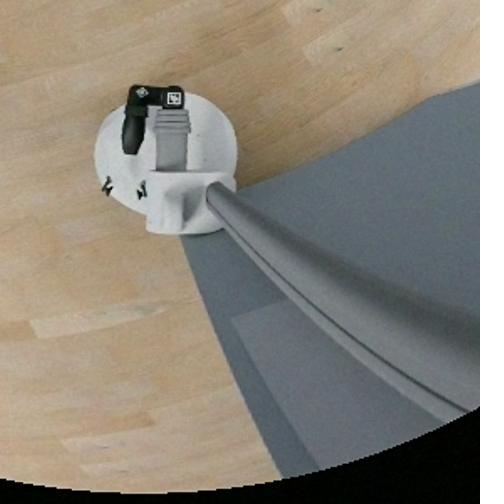

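Emit:
move(blocking=false, cameras=[], r1={"base": {"translate_m": -0.088, "strafe_m": 0.135}, "pace": "slow", "contact_limits": {"translate_m": 0.9}}, r2={"joints": {"gripper_m": -0.025}})

Emit:
wait(seconds=1, cameras=[])

Emit:
wait(seconds=3, cameras=[])

Emit:
move(blocking=false, cameras=[], r1={"base": {"translate_m": -0.134, "strafe_m": 0.046}, "pace": "slow", "contact_limits": {"translate_m": 0.9}}, r2={"base": {"strafe_m": -0.2}, "pace": "slow"})

Emit:
wait(seconds=3, cameras=[])

Emit:
wait(seconds=2, cameras=["r1_head_left_camera", "r2_head_camera", "r2_wrist_camera"])

Scene clock: 1021.90 s.
move: r1 moving; r2 moving
r1.base_odometry: x=-1.553 y=+1.953 heading=+0.800
r1.turned_by_wheels: +0.000
r1.turned_by_imu: +0.000
r1.base_tilt: forward=-1.6 right=+1.3
r1.lidar_m: 1.49 2.47 2.69 1.06 1.07 2.94 2.44 - 0.25 0.38 3.86 1.12
r1.base_status: translate_m moving; strafe_m moving
r1.joint_positions: lift_m=+0.127 arm_m=+0.000 wrist_yaw_rad=+3.089 wrist_pitch_rad=+0.002 wrist_roll_rad=+0.000 gripper_m=+0.056
r1.joint_status: not commanded
r1.measured_speeds: translate_m=-0.026 strafe_m=+0.040 rotate_rad=+0.000 lift_m=+0.000 arm_m=+0.000 wrist_yaw_rad=+0.000 wrist_pitch_rad=+0.000 wrist_roll_rad=+0.000
r1.motor_effort: lift_m=+20(20) arm_m=-4(4) wheel_0=-9(10) wheel_1=+1(4) wheel_2=+8(10)
r1.servo_current: wrist_yaw_rad=59(59) wrist_pitch_rad=39(46) wrist_roll_rad=46(72) gripper_m=39(46)
r1.contact_limits: translate_m 0.9
r1.hand_pose: x=-0.1125 y=+0.1024 z=+0.3046 quat_wxyz=(+0.026, -0.001, +0.000, +1.000) (m; r1's base frame)
r1.wrist_depth_mm: 136 139 - - - - - / 114 139 - - - - - / 118 140 271 - - - - / 137 161 - - - - - / 293 1921 - - - - - / 298 1078 195 1182 190 1182 1160 / 296 307 759 167 741 778 809
r2.base_odometry: x=-0.308 y=-1.322 heading=-2.407
r2.turned_by_wheels: +0.000
r2.turned_by_imu: +0.001
r2.base_tilt: forward=-0.7 right=+0.1
r2.lidar_m: 0.42 0.44 2.50 2.12 2.08 2.40 2.71 2.70 3.06 2.64 2.64 0.46
r2.base_status: not commanded
r2.joint_positions: lift_m=+0.688 arm_m=+0.000 wrist_yaw_rad=-0.003 wrist_pitch_rad=+0.002 wrist_roll_rad=+1.568 gripper_m=-0.016
r2.joint_status: gripper_m moving
r2.measured_speeds: translate_m=+0.000 strafe_m=+0.000 rotate_rad=+0.000 lift_m=+0.000 arm_m=+0.000 wrist_yaw_rad=+0.000 wrist_pitch_rad=+0.000 wrist_roll_rad=+0.000
r2.motor_effort: lift_m=+21(21) arm_m=-4(4) wheel_0=-5(6) wheel_1=+5(6) wheel_2=+0(1)
r2.servo_current: wrist_yaw_rad=59(59) wrist_pitch_rad=46(46) wrist_roll_rad=33(59) gripper_m=202(215)
r2.hand_pose: x=+0.4591 y=-0.0883 z=+0.8652 quat_wxyz=(+0.708, +0.706, +0.000, -0.002) (m; r2's base frame)
r2.wrist_depth_mm: - - - 184 242 1708 1229 / - - - 186 245 1576 - / - - 559 188 247 831 - / - - 480 190 250 854 - / - - 539 208 253 866 - / - - 187 194 180 - - / - - - - 257 1576 -
pictures: none
No camera images: "cameras" was empty.

Scene clock: 1022.37 s.
earlier move: r1 moving; r2 done
r1.base_odometry: x=-1.586 y=+1.959 heading=+0.800
r1.turned_by_wheels: +0.000
r1.turned_by_imu: +0.000
r1.base_tilt: forward=-1.6 right=+1.3
r1.lidar_m: 1.56 2.49 2.67 1.02 1.03 2.93 2.44 - 0.25 0.36 3.90 1.15
r1.base_status: translate_m moving; strafe_m moving
r1.joint_positions: lift_m=+0.127 arm_m=+0.000 wrist_yaw_rad=+3.089 wrist_pitch_rad=+0.002 wrist_roll_rad=+0.000 gripper_m=+0.056
r1.joint_status: not commanded
r1.measured_speeds: translate_m=-0.052 strafe_m=+0.079 rotate_rad=+0.001 lift_m=+0.000 arm_m=+0.000 wrist_yaw_rad=+0.000 wrist_pitch_rad=+0.000 wrist_roll_rad=+0.000
r1.motor_effort: lift_m=+20(20) arm_m=-4(4) wheel_0=-8(10) wheel_1=+3(4) wheel_2=+8(10)
r1.servo_current: wrist_yaw_rad=39(59) wrist_pitch_rad=39(46) wrist_roll_rad=52(72) gripper_m=39(46)
r1.contact_limits: translate_m 0.9
r1.hand_pose: x=-0.1125 y=+0.1024 z=+0.3046 quat_wxyz=(+0.026, -0.001, +0.000, +1.000) (m; r1's base frame)
r1.wrist_depth_mm: 137 138 - - - - - / 113 139 - - - - - / 117 139 273 - - - - / 137 162 - - - - - / 289 - - - - - - / 293 1229 195 1205 190 1160 1118 / 296 759 750 167 741 759 820
r2.base_odometry: x=-0.308 y=-1.322 heading=-2.407
r2.turned_by_wheels: +0.000
r2.turned_by_imu: +0.000
r2.base_tilt: forward=-0.7 right=+0.1
r2.lidar_m: 0.41 0.44 2.54 2.13 2.12 2.36 2.71 2.69 3.06 2.61 2.65 0.43
r2.base_status: not commanded
r2.joint_positions: lift_m=+0.688 arm_m=+0.000 wrist_yaw_rad=-0.002 wrist_pitch_rad=+0.002 wrist_roll_rad=+1.568 gripper_m=-0.023
r2.joint_status: all done
r2.measured_speeds: translate_m=+0.000 strafe_m=+0.000 rotate_rad=+0.000 lift_m=+0.000 arm_m=+0.000 wrist_yaw_rad=+0.000 wrist_pitch_rad=+0.000 wrist_roll_rad=+0.000
r2.motor_effort: lift_m=+21(21) arm_m=-4(4) wheel_0=-5(6) wheel_1=+5(6) wheel_2=-1(1)
r2.servo_current: wrist_yaw_rad=52(59) wrist_pitch_rad=39(46) wrist_roll_rad=46(59) gripper_m=130(215)
r2.hand_pose: x=+0.4592 y=-0.0879 z=+0.8652 quat_wxyz=(+0.708, +0.706, +0.000, -0.001) (m; r2's base frame)
r2.wrist_depth_mm: - - - 181 238 1661 1160 / - - - 182 241 1499 - / - - 549 185 244 831 - / - - 480 187 247 854 - / - - 539 190 249 854 - / - - 186 198 178 - - / - - - - - 1576 -
wait: 0.47 of 1 s (r2 has come to rest)
pictures: none
No camera images: "cameras" was empty.

Scene clock: 1024.30 s.
earlier move: r1 done
r1.base_odometry: x=-1.698 y=+1.981 heading=+0.800
r1.turned_by_wheels: +0.000
r1.turned_by_imu: +0.001
r1.base_tilt: forward=-1.6 right=+1.2
r1.lidar_m: 1.73 2.51 2.69 0.92 0.94 2.88 2.28 2.27 0.25 0.31 4.02 1.27
r1.base_status: done
r1.joint_positions: lift_m=+0.127 arm_m=+0.000 wrist_yaw_rad=+3.089 wrist_pitch_rad=+0.002 wrist_roll_rad=+0.000 gripper_m=+0.056
r1.joint_status: not commanded
r1.measured_speeds: translate_m=+0.000 strafe_m=+0.000 rotate_rad=+0.000 lift_m=+0.000 arm_m=+0.000 wrist_yaw_rad=+0.000 wrist_pitch_rad=+0.000 wrist_roll_rad=+0.000
r1.motor_effort: lift_m=+20(20) arm_m=-4(4) wheel_0=-4(10) wheel_1=+0(4) wheel_2=+7(10)
r1.servo_current: wrist_yaw_rad=52(65) wrist_pitch_rad=46(52) wrist_roll_rad=52(72) gripper_m=39(52)
r1.contact_limits: translate_m 0.9
r1.hand_pose: x=-0.1125 y=+0.1024 z=+0.3046 quat_wxyz=(+0.026, -0.001, +0.000, +1.000) (m; r1's base frame)
r1.wrist_depth_mm: 136 139 - - - - - / 113 139 - - - - - / 118 140 272 - - - - / 137 161 - - - - - / 1756 - - - - - - / 1182 1182 195 1182 190 1138 1118 / 842 750 750 167 741 778 820
r2.base_odometry: x=-0.308 y=-1.322 heading=-2.407
r2.turned_by_wheels: +0.000
r2.turned_by_imu: +0.000
r2.base_tilt: forward=-0.7 right=+0.1
r2.lidar_m: 0.41 0.45 2.52 2.11 2.11 2.38 2.71 2.69 3.06 2.65 2.63 0.42
r2.base_status: not commanded
r2.joint_positions: lift_m=+0.688 arm_m=+0.000 wrist_yaw_rad=-0.002 wrist_pitch_rad=+0.002 wrist_roll_rad=+1.568 gripper_m=-0.023
r2.joint_status: all done
r2.measured_speeds: translate_m=+0.000 strafe_m=+0.000 rotate_rad=+0.000 lift_m=+0.000 arm_m=+0.000 wrist_yaw_rad=+0.000 wrist_pitch_rad=+0.000 wrist_roll_rad=+0.000
r2.motor_effort: lift_m=+21(21) arm_m=-4(4) wheel_0=-5(6) wheel_1=+5(6) wheel_2=+0(1)
r2.servo_current: wrist_yaw_rad=39(65) wrist_pitch_rad=33(46) wrist_roll_rad=46(59) gripper_m=130(215)
r2.hand_pose: x=+0.4592 y=-0.0879 z=+0.8652 quat_wxyz=(+0.708, +0.706, +0.000, -0.001) (m; r2's base frame)
r2.wrist_depth_mm: - - - 180 237 1708 1160 / - - - 182 241 1464 - / - - 544 185 244 831 - / - - 477 187 247 854 - / - - 539 190 250 854 - / - - 186 198 178 - - / - - - - - 1618 -
wait: 1.93 of 3 s (r1 has come to rest)
pictures: none
No camera images: "cameras" was empty.

Scene clock: 1024.80 s.
move: r1 moving; r2 moving
r1.base_odometry: x=-1.710 y=+1.976 heading=+0.800
r1.turned_by_wheels: +0.000
r1.turned_by_imu: +0.000
r1.base_tilt: forward=-1.6 right=+1.3
r1.lidar_m: 1.74 2.51 2.69 0.91 0.95 2.91 2.27 2.25 0.25 0.32 4.03 1.27
r1.base_status: translate_m moving; strafe_m moving
r1.joint_positions: lift_m=+0.127 arm_m=+0.000 wrist_yaw_rad=+3.089 wrist_pitch_rad=+0.002 wrist_roll_rad=+0.000 gripper_m=+0.056
r1.joint_status: not commanded
r1.measured_speeds: translate_m=-0.048 strafe_m=+0.016 rotate_rad=+0.000 lift_m=+0.000 arm_m=+0.000 wrist_yaw_rad=+0.000 wrist_pitch_rad=+0.000 wrist_roll_rad=+0.000
r1.motor_effort: lift_m=+20(20) arm_m=-4(4) wheel_0=-8(8) wheel_1=-6(7) wheel_2=+11(12)
r1.servo_current: wrist_yaw_rad=33(65) wrist_pitch_rad=46(52) wrist_roll_rad=72(72) gripper_m=39(52)
r1.contact_limits: translate_m 0.9
r1.hand_pose: x=-0.1125 y=+0.1024 z=+0.3046 quat_wxyz=(+0.026, -0.001, +0.000, +1.000) (m; r1's base frame)
r1.wrist_depth_mm: 137 139 - - - - - / 113 139 - - - - - / 117 140 272 - - - - / 137 161 - - - - - / 1661 - - - - - - / 1182 1205 195 1229 191 1160 1138 / 854 750 759 166 732 768 820
r2.base_odometry: x=-0.317 y=-1.312 heading=-2.407
r2.turned_by_wheels: +0.000
r2.turned_by_imu: +0.000
r2.base_tilt: forward=-0.6 right=+0.0
r2.lidar_m: 0.41 0.44 2.54 2.14 2.13 2.38 2.69 2.69 3.07 2.65 2.62 0.44
r2.base_status: strafe_m moving
r2.joint_positions: lift_m=+0.688 arm_m=+0.000 wrist_yaw_rad=+0.003 wrist_pitch_rad=+0.002 wrist_roll_rad=+1.568 gripper_m=-0.023
r2.joint_status: not commanded
r2.measured_speeds: translate_m=+0.000 strafe_m=-0.057 rotate_rad=+0.000 lift_m=+0.000 arm_m=+0.000 wrist_yaw_rad=+0.007 wrist_pitch_rad=+0.000 wrist_roll_rad=+0.000
r2.motor_effort: lift_m=+21(21) arm_m=-4(4) wheel_0=+10(12) wheel_1=-7(9) wheel_2=+0(2)
r2.servo_current: wrist_yaw_rad=39(52) wrist_pitch_rad=39(46) wrist_roll_rad=59(59) gripper_m=130(137)
r2.hand_pose: x=+0.4596 y=-0.0865 z=+0.8652 quat_wxyz=(+0.708, +0.706, +0.002, +0.000) (m; r2's base frame)
r2.wrist_depth_mm: - - - 180 236 1661 1182 / - - - 181 239 1576 - / - - 539 185 243 842 - / - - 477 187 248 842 - / - - 544 190 251 842 - / - - 186 192 179 - - / - - - - - 1618 -
pictures: none
No camera images: "cameras" was empty.

Scene clock: 1026.93 s.
earlier move: r1 done; r2 moving
r1.base_odometry: x=-1.825 y=+1.918 heading=+0.800
r1.turned_by_wheels: +0.001
r1.turned_by_imu: +0.001
r1.base_tilt: forward=-1.6 right=+1.3
r1.lidar_m: 1.87 2.60 2.81 0.91 0.89 2.77 2.16 2.13 1.55 0.25 4.13 1.39
r1.base_status: done
r1.joint_positions: lift_m=+0.127 arm_m=+0.000 wrist_yaw_rad=+3.089 wrist_pitch_rad=+0.002 wrist_roll_rad=+0.000 gripper_m=+0.056
r1.joint_status: not commanded
r1.measured_speeds: translate_m=+0.000 strafe_m=+0.000 rotate_rad=+0.000 lift_m=+0.000 arm_m=+0.000 wrist_yaw_rad=+0.000 wrist_pitch_rad=+0.000 wrist_roll_rad=+0.000
r1.motor_effort: lift_m=+20(20) arm_m=-4(4) wheel_0=+3(8) wheel_1=-6(9) wheel_2=+8(13)
r1.servo_current: wrist_yaw_rad=39(65) wrist_pitch_rad=39(52) wrist_roll_rad=46(72) gripper_m=33(52)
r1.contact_limits: translate_m 0.9
r1.hand_pose: x=-0.1125 y=+0.1024 z=+0.3046 quat_wxyz=(+0.026, -0.001, +0.000, +1.000) (m; r1's base frame)
r1.wrist_depth_mm: 137 138 - - - - - / 113 139 - - - - - / 116 140 270 - - - - / 137 159 - - - - - / 1708 - - - - - - / 1182 1205 195 1205 190 1160 1160 / 842 750 750 167 750 778 831
r2.base_odometry: x=-0.440 y=-1.176 heading=-2.407
r2.turned_by_wheels: +0.000
r2.turned_by_imu: +0.001
r2.base_tilt: forward=-0.7 right=+0.0
r2.lidar_m: 0.37 0.38 2.74 2.31 2.30 2.63 2.64 2.65 2.91 2.44 2.43 0.46
r2.base_status: strafe_m moving
r2.joint_positions: lift_m=+0.688 arm_m=+0.000 wrist_yaw_rad=+0.004 wrist_pitch_rad=+0.002 wrist_roll_rad=+1.568 gripper_m=-0.024
r2.joint_status: not commanded
r2.measured_speeds: translate_m=+0.000 strafe_m=-0.029 rotate_rad=-0.001 lift_m=+0.000 arm_m=+0.000 wrist_yaw_rad=+0.000 wrist_pitch_rad=+0.000 wrist_roll_rad=+0.000
r2.motor_effort: lift_m=+21(21) arm_m=-4(4) wheel_0=+3(14) wheel_1=-4(9) wheel_2=+0(2)
r2.servo_current: wrist_yaw_rad=59(65) wrist_pitch_rad=39(46) wrist_roll_rad=46(59) gripper_m=104(137)
r2.hand_pose: x=+0.4597 y=-0.0862 z=+0.8652 quat_wxyz=(+0.708, +0.706, +0.002, +0.001) (m; r2's base frame)
r2.wrist_depth_mm: - - - 260 289 294 296 / - - - 272 278 1576 1182 / - - - 263 266 1708 - / - - 634 256 258 842 - / - - 477 204 250 842 - / - - 185 186 178 - - / - - 535 - 235 - -
wait: 2.13 of 3 s (r1 has come to rest)
pictures: none
No camera images: "cameras" was empty.

Scene clock: 1027.47 s.
earlier move: r2 done
r1.base_odometry: x=-1.825 y=+1.918 heading=+0.800
r1.turned_by_wheels: +0.000
r1.turned_by_imu: +0.000
r1.base_tilt: forward=-1.6 right=+1.3
r1.lidar_m: 1.92 2.60 2.79 0.92 0.90 2.74 2.18 2.13 1.54 0.25 4.11 1.40
r1.base_status: done
r1.joint_positions: lift_m=+0.127 arm_m=+0.000 wrist_yaw_rad=+3.089 wrist_pitch_rad=+0.002 wrist_roll_rad=+0.000 gripper_m=+0.056
r1.joint_status: not commanded
r1.measured_speeds: translate_m=+0.000 strafe_m=+0.000 rotate_rad=+0.000 lift_m=+0.000 arm_m=+0.000 wrist_yaw_rad=+0.000 wrist_pitch_rad=+0.000 wrist_roll_rad=+0.000
r1.motor_effort: lift_m=+20(20) arm_m=-4(4) wheel_0=+4(8) wheel_1=-6(9) wheel_2=+8(13)
r1.servo_current: wrist_yaw_rad=52(65) wrist_pitch_rad=46(52) wrist_roll_rad=33(72) gripper_m=39(52)
r1.contact_limits: translate_m 0.9
r1.hand_pose: x=-0.1125 y=+0.1024 z=+0.3046 quat_wxyz=(+0.026, -0.001, +0.000, +1.000) (m; r1's base frame)
r1.wrist_depth_mm: 136 138 - - - - - / 113 139 - - - - - / 116 139 270 - - - - / 137 158 - - - - - / 1661 - - - - - - / 1205 1205 195 1182 191 1160 1118 / 831 750 759 167 732 768 820
r2.base_odometry: x=-0.442 y=-1.174 heading=-2.407
r2.turned_by_wheels: +0.000
r2.turned_by_imu: +0.000
r2.base_tilt: forward=-0.7 right=+0.1
r2.lidar_m: 0.38 0.37 2.73 2.32 2.30 2.62 2.64 2.63 2.89 2.46 2.44 0.46
r2.base_status: done
r2.joint_positions: lift_m=+0.688 arm_m=+0.000 wrist_yaw_rad=+0.004 wrist_pitch_rad=+0.002 wrist_roll_rad=+1.568 gripper_m=-0.024
r2.joint_status: not commanded
r2.measured_speeds: translate_m=+0.000 strafe_m=+0.000 rotate_rad=+0.000 lift_m=+0.000 arm_m=+0.000 wrist_yaw_rad=+0.000 wrist_pitch_rad=+0.000 wrist_roll_rad=+0.000
r2.motor_effort: lift_m=+21(21) arm_m=-4(4) wheel_0=+4(14) wheel_1=-4(9) wheel_2=+0(2)
r2.servo_current: wrist_yaw_rad=52(65) wrist_pitch_rad=39(46) wrist_roll_rad=46(59) gripper_m=111(137)
r2.hand_pose: x=+0.4597 y=-0.0862 z=+0.8652 quat_wxyz=(+0.708, +0.706, +0.002, +0.001) (m; r2's base frame)
r2.wrist_depth_mm: - - - 260 290 297 294 / - - - 272 279 1618 1182 / - - - 264 267 1708 - / - - 647 256 258 831 - / - - 484 204 250 854 - / - - 185 185 179 - - / - - 530 - 235 - -
wait: 0.53 of 2 s (r2 has come to rest)
pictures: r1_head_left_camera, r2_head_camera, r2_wrist_camera
Images, in order (width x height): r1_head_left_camera 420x672, r2_head_camera 420x560, r2_wrist_camera 616x392.

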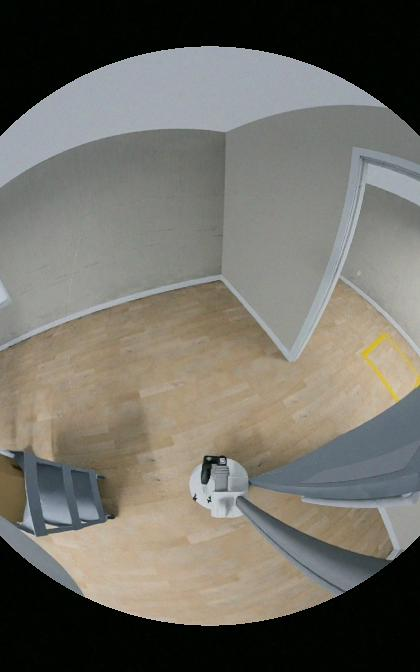

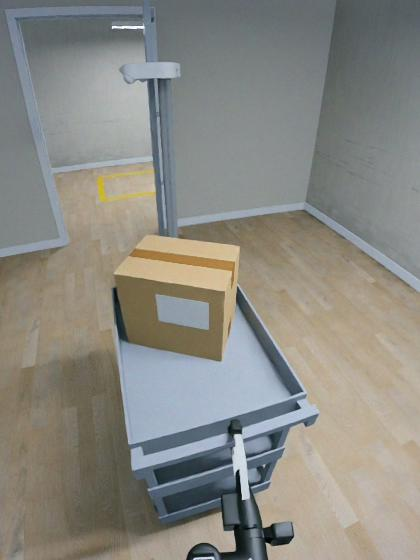

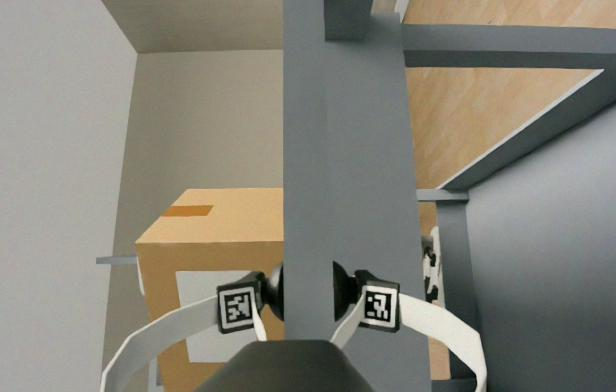

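Emit:
move(blocking=false, cameras=[], r2={"base": {"translate_m": 0.04, "strafe_m": -0.17}, "pace": "slow"})

Emit:
wait(seconds=4, cameras=[])

Emit:
move(blocking=false, cameras=[], r2={"base": {"rotate_rad": 0.133}, "pace": "slow"})

Emit:
wait(seconds=2, cameras=["r2_head_camera", "r2_wrist_camera"])

Scene clock: 1071.03 s.
move: r2 moving
r1.base_odometry: x=-1.825 y=+1.918 heading=+0.800
r1.turned_by_wheels: +0.000
r1.turned_by_imu: +0.000
r1.base_tilt: forward=-1.6 right=+1.3
r1.lidar_m: 1.89 2.60 2.79 0.95 0.92 2.76 2.16 2.11 1.54 0.25 4.11 1.39
r1.base_status: not commanded
r1.joint_positions: lift_m=+0.127 arm_m=+0.000 wrist_yaw_rad=+3.089 wrist_pitch_rad=+0.002 wrist_roll_rad=+0.000 gripper_m=+0.056
r1.joint_status: not commanded
r1.measured_speeds: translate_m=+0.000 strafe_m=+0.000 rotate_rad=+0.000 lift_m=+0.000 arm_m=+0.000 wrist_yaw_rad=+0.000 wrist_pitch_rad=+0.000 wrist_roll_rad=+0.000
r1.motor_effort: lift_m=+20(20) arm_m=-4(4) wheel_0=+4(4) wheel_1=-7(7) wheel_2=+8(8)
r1.servo_current: wrist_yaw_rad=46(52) wrist_pitch_rad=46(46) wrist_roll_rad=59(65) gripper_m=39(46)
r1.contact_limits: translate_m 0.9
r1.hand_pose: x=-0.1125 y=+0.1024 z=+0.3046 quat_wxyz=(+0.026, -0.001, +0.000, +1.000) (m; r1's base frame)
r1.wrist_depth_mm: 137 139 - - - - - / 113 139 - - - - - / 116 139 272 - - - - / 137 158 - - - - - / 1661 - - - - - - / 1182 1205 195 1182 190 1160 1160 / 820 759 750 167 750 778 809
r2.base_odometry: x=-0.452 y=-1.166 heading=-2.407
r2.turned_by_wheels: +0.000
r2.turned_by_imu: +0.000
r2.base_tilt: forward=-0.7 right=+0.1
r2.lidar_m: 0.34 0.37 2.74 2.31 2.30 2.64 2.65 2.62 2.90 2.44 2.43 0.47
r2.base_status: translate_m moving; strafe_m moving
r2.joint_positions: lift_m=+0.688 arm_m=+0.000 wrist_yaw_rad=+0.004 wrist_pitch_rad=+0.002 wrist_roll_rad=+1.568 gripper_m=-0.024
r2.joint_status: not commanded
r2.measured_speeds: translate_m=+0.011 strafe_m=-0.051 rotate_rad=-0.002 lift_m=+0.000 arm_m=+0.000 wrist_yaw_rad=+0.000 wrist_pitch_rad=+0.000 wrist_roll_rad=+0.000
r2.motor_effort: lift_m=+21(21) arm_m=-4(4) wheel_0=+10(12) wheel_1=-6(8) wheel_2=-8(8)
r2.servo_current: wrist_yaw_rad=33(59) wrist_pitch_rad=46(46) wrist_roll_rad=46(72) gripper_m=111(117)
r2.hand_pose: x=+0.4597 y=-0.0862 z=+0.8652 quat_wxyz=(+0.708, +0.706, +0.002, +0.001) (m; r2's base frame)
r2.wrist_depth_mm: - - - 224 293 297 1060 / - - - 213 279 1576 1205 / - - - 206 268 1756 530 / - - 668 255 256 820 - / - - 473 191 248 842 - / - - 186 182 178 - - / - - 517 - 232 - -
pictures: none
No camera images: "cameras" was empty.

Scene clock: 1073.53 s.
earlier move: r2 done
r1.base_odometry: x=-1.825 y=+1.918 heading=+0.800
r1.turned_by_wheels: +0.000
r1.turned_by_imu: +0.000
r1.base_tilt: forward=-1.6 right=+1.2
r1.lidar_m: 1.89 2.60 2.82 1.00 0.92 2.78 2.19 2.13 1.53 0.25 4.11 1.39
r1.base_status: not commanded
r1.joint_positions: lift_m=+0.127 arm_m=+0.000 wrist_yaw_rad=+3.089 wrist_pitch_rad=+0.002 wrist_roll_rad=+0.000 gripper_m=+0.056
r1.joint_status: not commanded
r1.measured_speeds: translate_m=+0.000 strafe_m=+0.000 rotate_rad=+0.000 lift_m=+0.000 arm_m=+0.000 wrist_yaw_rad=+0.000 wrist_pitch_rad=+0.000 wrist_roll_rad=+0.000
r1.motor_effort: lift_m=+20(20) arm_m=-4(4) wheel_0=+3(4) wheel_1=-6(7) wheel_2=+8(8)
r1.servo_current: wrist_yaw_rad=52(65) wrist_pitch_rad=39(52) wrist_roll_rad=52(65) gripper_m=39(46)
r1.contact_limits: translate_m 0.9
r1.hand_pose: x=-0.1125 y=+0.1024 z=+0.3046 quat_wxyz=(+0.026, -0.001, +0.000, +1.000) (m; r1's base frame)
r1.wrist_depth_mm: 136 138 - - - - - / 112 139 - - - - - / 117 139 271 - - - - / 137 159 - - - - - / 1708 - - - - - - / 1205 1205 195 1182 191 1160 1138 / 854 759 759 167 732 778 809
r2.base_odometry: x=-0.585 y=-1.075 heading=-2.408
r2.turned_by_wheels: +0.000
r2.turned_by_imu: +0.000
r2.base_tilt: forward=-0.7 right=+0.0
r2.lidar_m: 0.32 0.31 2.94 2.50 2.47 2.82 2.64 2.63 2.68 2.25 2.28 0.46
r2.base_status: done
r2.joint_positions: lift_m=+0.688 arm_m=+0.000 wrist_yaw_rad=+0.003 wrist_pitch_rad=+0.005 wrist_roll_rad=+1.569 gripper_m=-0.024
r2.joint_status: not commanded
r2.measured_speeds: translate_m=+0.000 strafe_m=+0.000 rotate_rad=+0.000 lift_m=+0.000 arm_m=+0.000 wrist_yaw_rad=+0.000 wrist_pitch_rad=+0.000 wrist_roll_rad=+0.000
r2.motor_effort: lift_m=+21(21) arm_m=-4(5) wheel_0=+4(13) wheel_1=-3(8) wheel_2=-7(11)
r2.servo_current: wrist_yaw_rad=39(65) wrist_pitch_rad=39(52) wrist_roll_rad=65(72) gripper_m=85(117)
r2.hand_pose: x=+0.4595 y=-0.0867 z=+0.8645 quat_wxyz=(+0.708, +0.706, +0.003, -0.001) (m; r2's base frame)
r2.wrist_depth_mm: - - - 274 - 1618 1138 / - - - 293 325 332 1042 / - - - 222 294 1708 1255 / - - - 203 263 1808 530 / - - - 187 245 759 - / - 525 186 170 180 - - / - 445 449 - 215 - -
wait: 2.50 of 4 s (r2 has come to rest)
pictures: none
No camera images: "cameras" was empty.

Scene clock: 1074.03 s.
move: r2 moving
r1.base_odometry: x=-1.825 y=+1.918 heading=+0.800
r1.turned_by_wheels: +0.000
r1.turned_by_imu: +0.000
r1.base_tilt: forward=-1.6 right=+1.3
r1.lidar_m: 1.90 2.61 2.78 0.97 0.89 2.76 2.18 2.12 1.54 0.25 4.11 1.37
r1.base_status: not commanded
r1.joint_positions: lift_m=+0.127 arm_m=+0.000 wrist_yaw_rad=+3.089 wrist_pitch_rad=+0.002 wrist_roll_rad=+0.000 gripper_m=+0.056
r1.joint_status: not commanded
r1.measured_speeds: translate_m=+0.000 strafe_m=+0.000 rotate_rad=+0.000 lift_m=+0.000 arm_m=+0.000 wrist_yaw_rad=+0.000 wrist_pitch_rad=+0.000 wrist_roll_rad=+0.000
r1.motor_effort: lift_m=+20(20) arm_m=-4(4) wheel_0=+3(4) wheel_1=-6(7) wheel_2=+8(8)
r1.servo_current: wrist_yaw_rad=46(65) wrist_pitch_rad=46(46) wrist_roll_rad=52(59) gripper_m=39(46)
r1.contact_limits: translate_m 0.9
r1.hand_pose: x=-0.1125 y=+0.1024 z=+0.3046 quat_wxyz=(+0.026, -0.001, +0.000, +1.000) (m; r1's base frame)
r1.wrist_depth_mm: 137 139 - - - - - / 112 139 - - - - - / 116 140 270 - - - - / 137 159 - - - - - / 1708 - - - - - - / 1182 1229 194 1205 190 1160 1138 / 831 750 750 167 741 768 820
r2.base_odometry: x=-0.585 y=-1.074 heading=-2.302
r2.turned_by_wheels: +0.106
r2.turned_by_imu: +0.102
r2.base_tilt: forward=-0.7 right=+0.0
r2.lidar_m: 0.33 0.31 2.79 2.47 2.47 2.98 2.63 2.62 2.53 2.27 2.29 0.46
r2.base_status: rotate_rad moving
r2.joint_positions: lift_m=+0.688 arm_m=+0.000 wrist_yaw_rad=-0.012 wrist_pitch_rad=+0.005 wrist_roll_rad=+1.569 gripper_m=-0.024
r2.joint_status: not commanded
r2.measured_speeds: translate_m=+0.001 strafe_m=+0.003 rotate_rad=+0.249 lift_m=+0.000 arm_m=+0.000 wrist_yaw_rad=+0.000 wrist_pitch_rad=+0.000 wrist_roll_rad=+0.000
r2.motor_effort: lift_m=+21(21) arm_m=-3(4) wheel_0=-10(12) wheel_1=-5(8) wheel_2=-15(16)
r2.servo_current: wrist_yaw_rad=72(85) wrist_pitch_rad=52(52) wrist_roll_rad=46(65) gripper_m=85(85)
r2.hand_pose: x=+0.4582 y=-0.0909 z=+0.8645 quat_wxyz=(+0.708, +0.706, -0.003, -0.006) (m; r2's base frame)
r2.wrist_depth_mm: - - - 250 - 1661 1138 / - - - 228 310 317 317 / - - - 211 279 1708 500 / - - - 195 257 1808 - / - - 585 181 240 820 - / - 449 186 170 180 - - / - 462 459 - 214 - -
pictures: none
No camera images: "cameras" was empty.

Scene clock: 1074.70 s.
earlier move: r2 done
r1.base_odometry: x=-1.825 y=+1.918 heading=+0.800
r1.turned_by_wheels: +0.000
r1.turned_by_imu: +0.000
r1.base_tilt: forward=-1.5 right=+1.3
r1.lidar_m: 1.86 2.60 2.80 0.95 0.90 2.77 2.17 2.12 1.53 0.25 4.09 1.38
r1.base_status: not commanded
r1.joint_positions: lift_m=+0.127 arm_m=+0.000 wrist_yaw_rad=+3.089 wrist_pitch_rad=+0.002 wrist_roll_rad=+0.000 gripper_m=+0.056
r1.joint_status: not commanded
r1.measured_speeds: translate_m=+0.000 strafe_m=+0.000 rotate_rad=+0.000 lift_m=+0.000 arm_m=+0.000 wrist_yaw_rad=+0.000 wrist_pitch_rad=+0.000 wrist_roll_rad=+0.000
r1.motor_effort: lift_m=+20(20) arm_m=-4(4) wheel_0=+3(4) wheel_1=-6(7) wheel_2=+8(8)
r1.servo_current: wrist_yaw_rad=13(65) wrist_pitch_rad=39(46) wrist_roll_rad=46(59) gripper_m=39(46)
r1.contact_limits: translate_m 0.9
r1.hand_pose: x=-0.1125 y=+0.1024 z=+0.3046 quat_wxyz=(+0.026, -0.001, +0.000, +1.000) (m; r1's base frame)
r1.wrist_depth_mm: 137 138 - - - - - / 112 139 - - - - - / 116 139 270 - - - - / 137 159 - - - - - / 1618 - - - - - - / 1205 1205 195 1182 190 1160 1118 / 854 750 759 167 741 778 809
r2.base_odometry: x=-0.585 y=-1.075 heading=-2.275
r2.turned_by_wheels: +0.027
r2.turned_by_imu: +0.026
r2.base_tilt: forward=-0.7 right=+0.1
r2.lidar_m: 0.35 0.35 2.71 2.46 2.49 2.92 2.63 2.67 2.48 2.26 2.31 0.47
r2.base_status: done
r2.joint_positions: lift_m=+0.688 arm_m=+0.000 wrist_yaw_rad=+0.004 wrist_pitch_rad=+0.005 wrist_roll_rad=+1.569 gripper_m=-0.024
r2.joint_status: not commanded
r2.measured_speeds: translate_m=+0.000 strafe_m=+0.000 rotate_rad=+0.000 lift_m=+0.000 arm_m=+0.000 wrist_yaw_rad=+0.000 wrist_pitch_rad=+0.000 wrist_roll_rad=+0.000
r2.motor_effort: lift_m=+21(21) arm_m=-3(4) wheel_0=-1(12) wheel_1=-4(8) wheel_2=+1(16)
r2.servo_current: wrist_yaw_rad=52(85) wrist_pitch_rad=46(52) wrist_roll_rad=39(65) gripper_m=78(85)
r2.hand_pose: x=+0.4596 y=-0.0862 z=+0.8645 quat_wxyz=(+0.708, +0.706, +0.003, +0.000) (m; r2's base frame)
r2.wrist_depth_mm: - - - 244 289 1336 1042 / - - - 209 277 1464 1098 / - - - 198 259 1661 - / - - - 189 249 820 - / - 1576 469 182 239 820 - / - - 186 172 179 - - / - - 488 - 221 - -
wait: 0.67 of 2 s (r2 has come to rest)
pictures: r2_head_camera, r2_wrist_camera
Images, in order (width x height): r2_head_camera 420x560, r2_wrist_camera 616x392.

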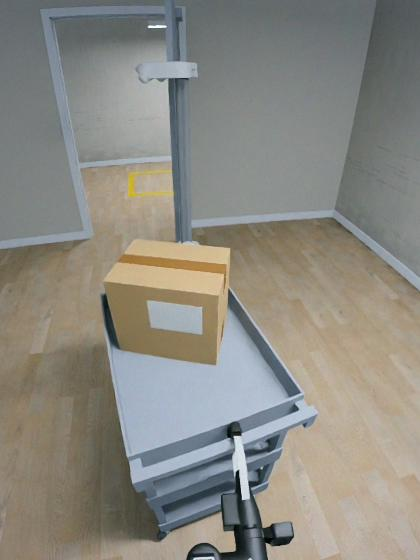

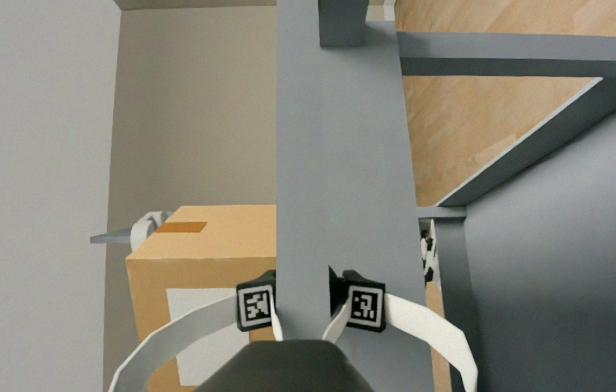

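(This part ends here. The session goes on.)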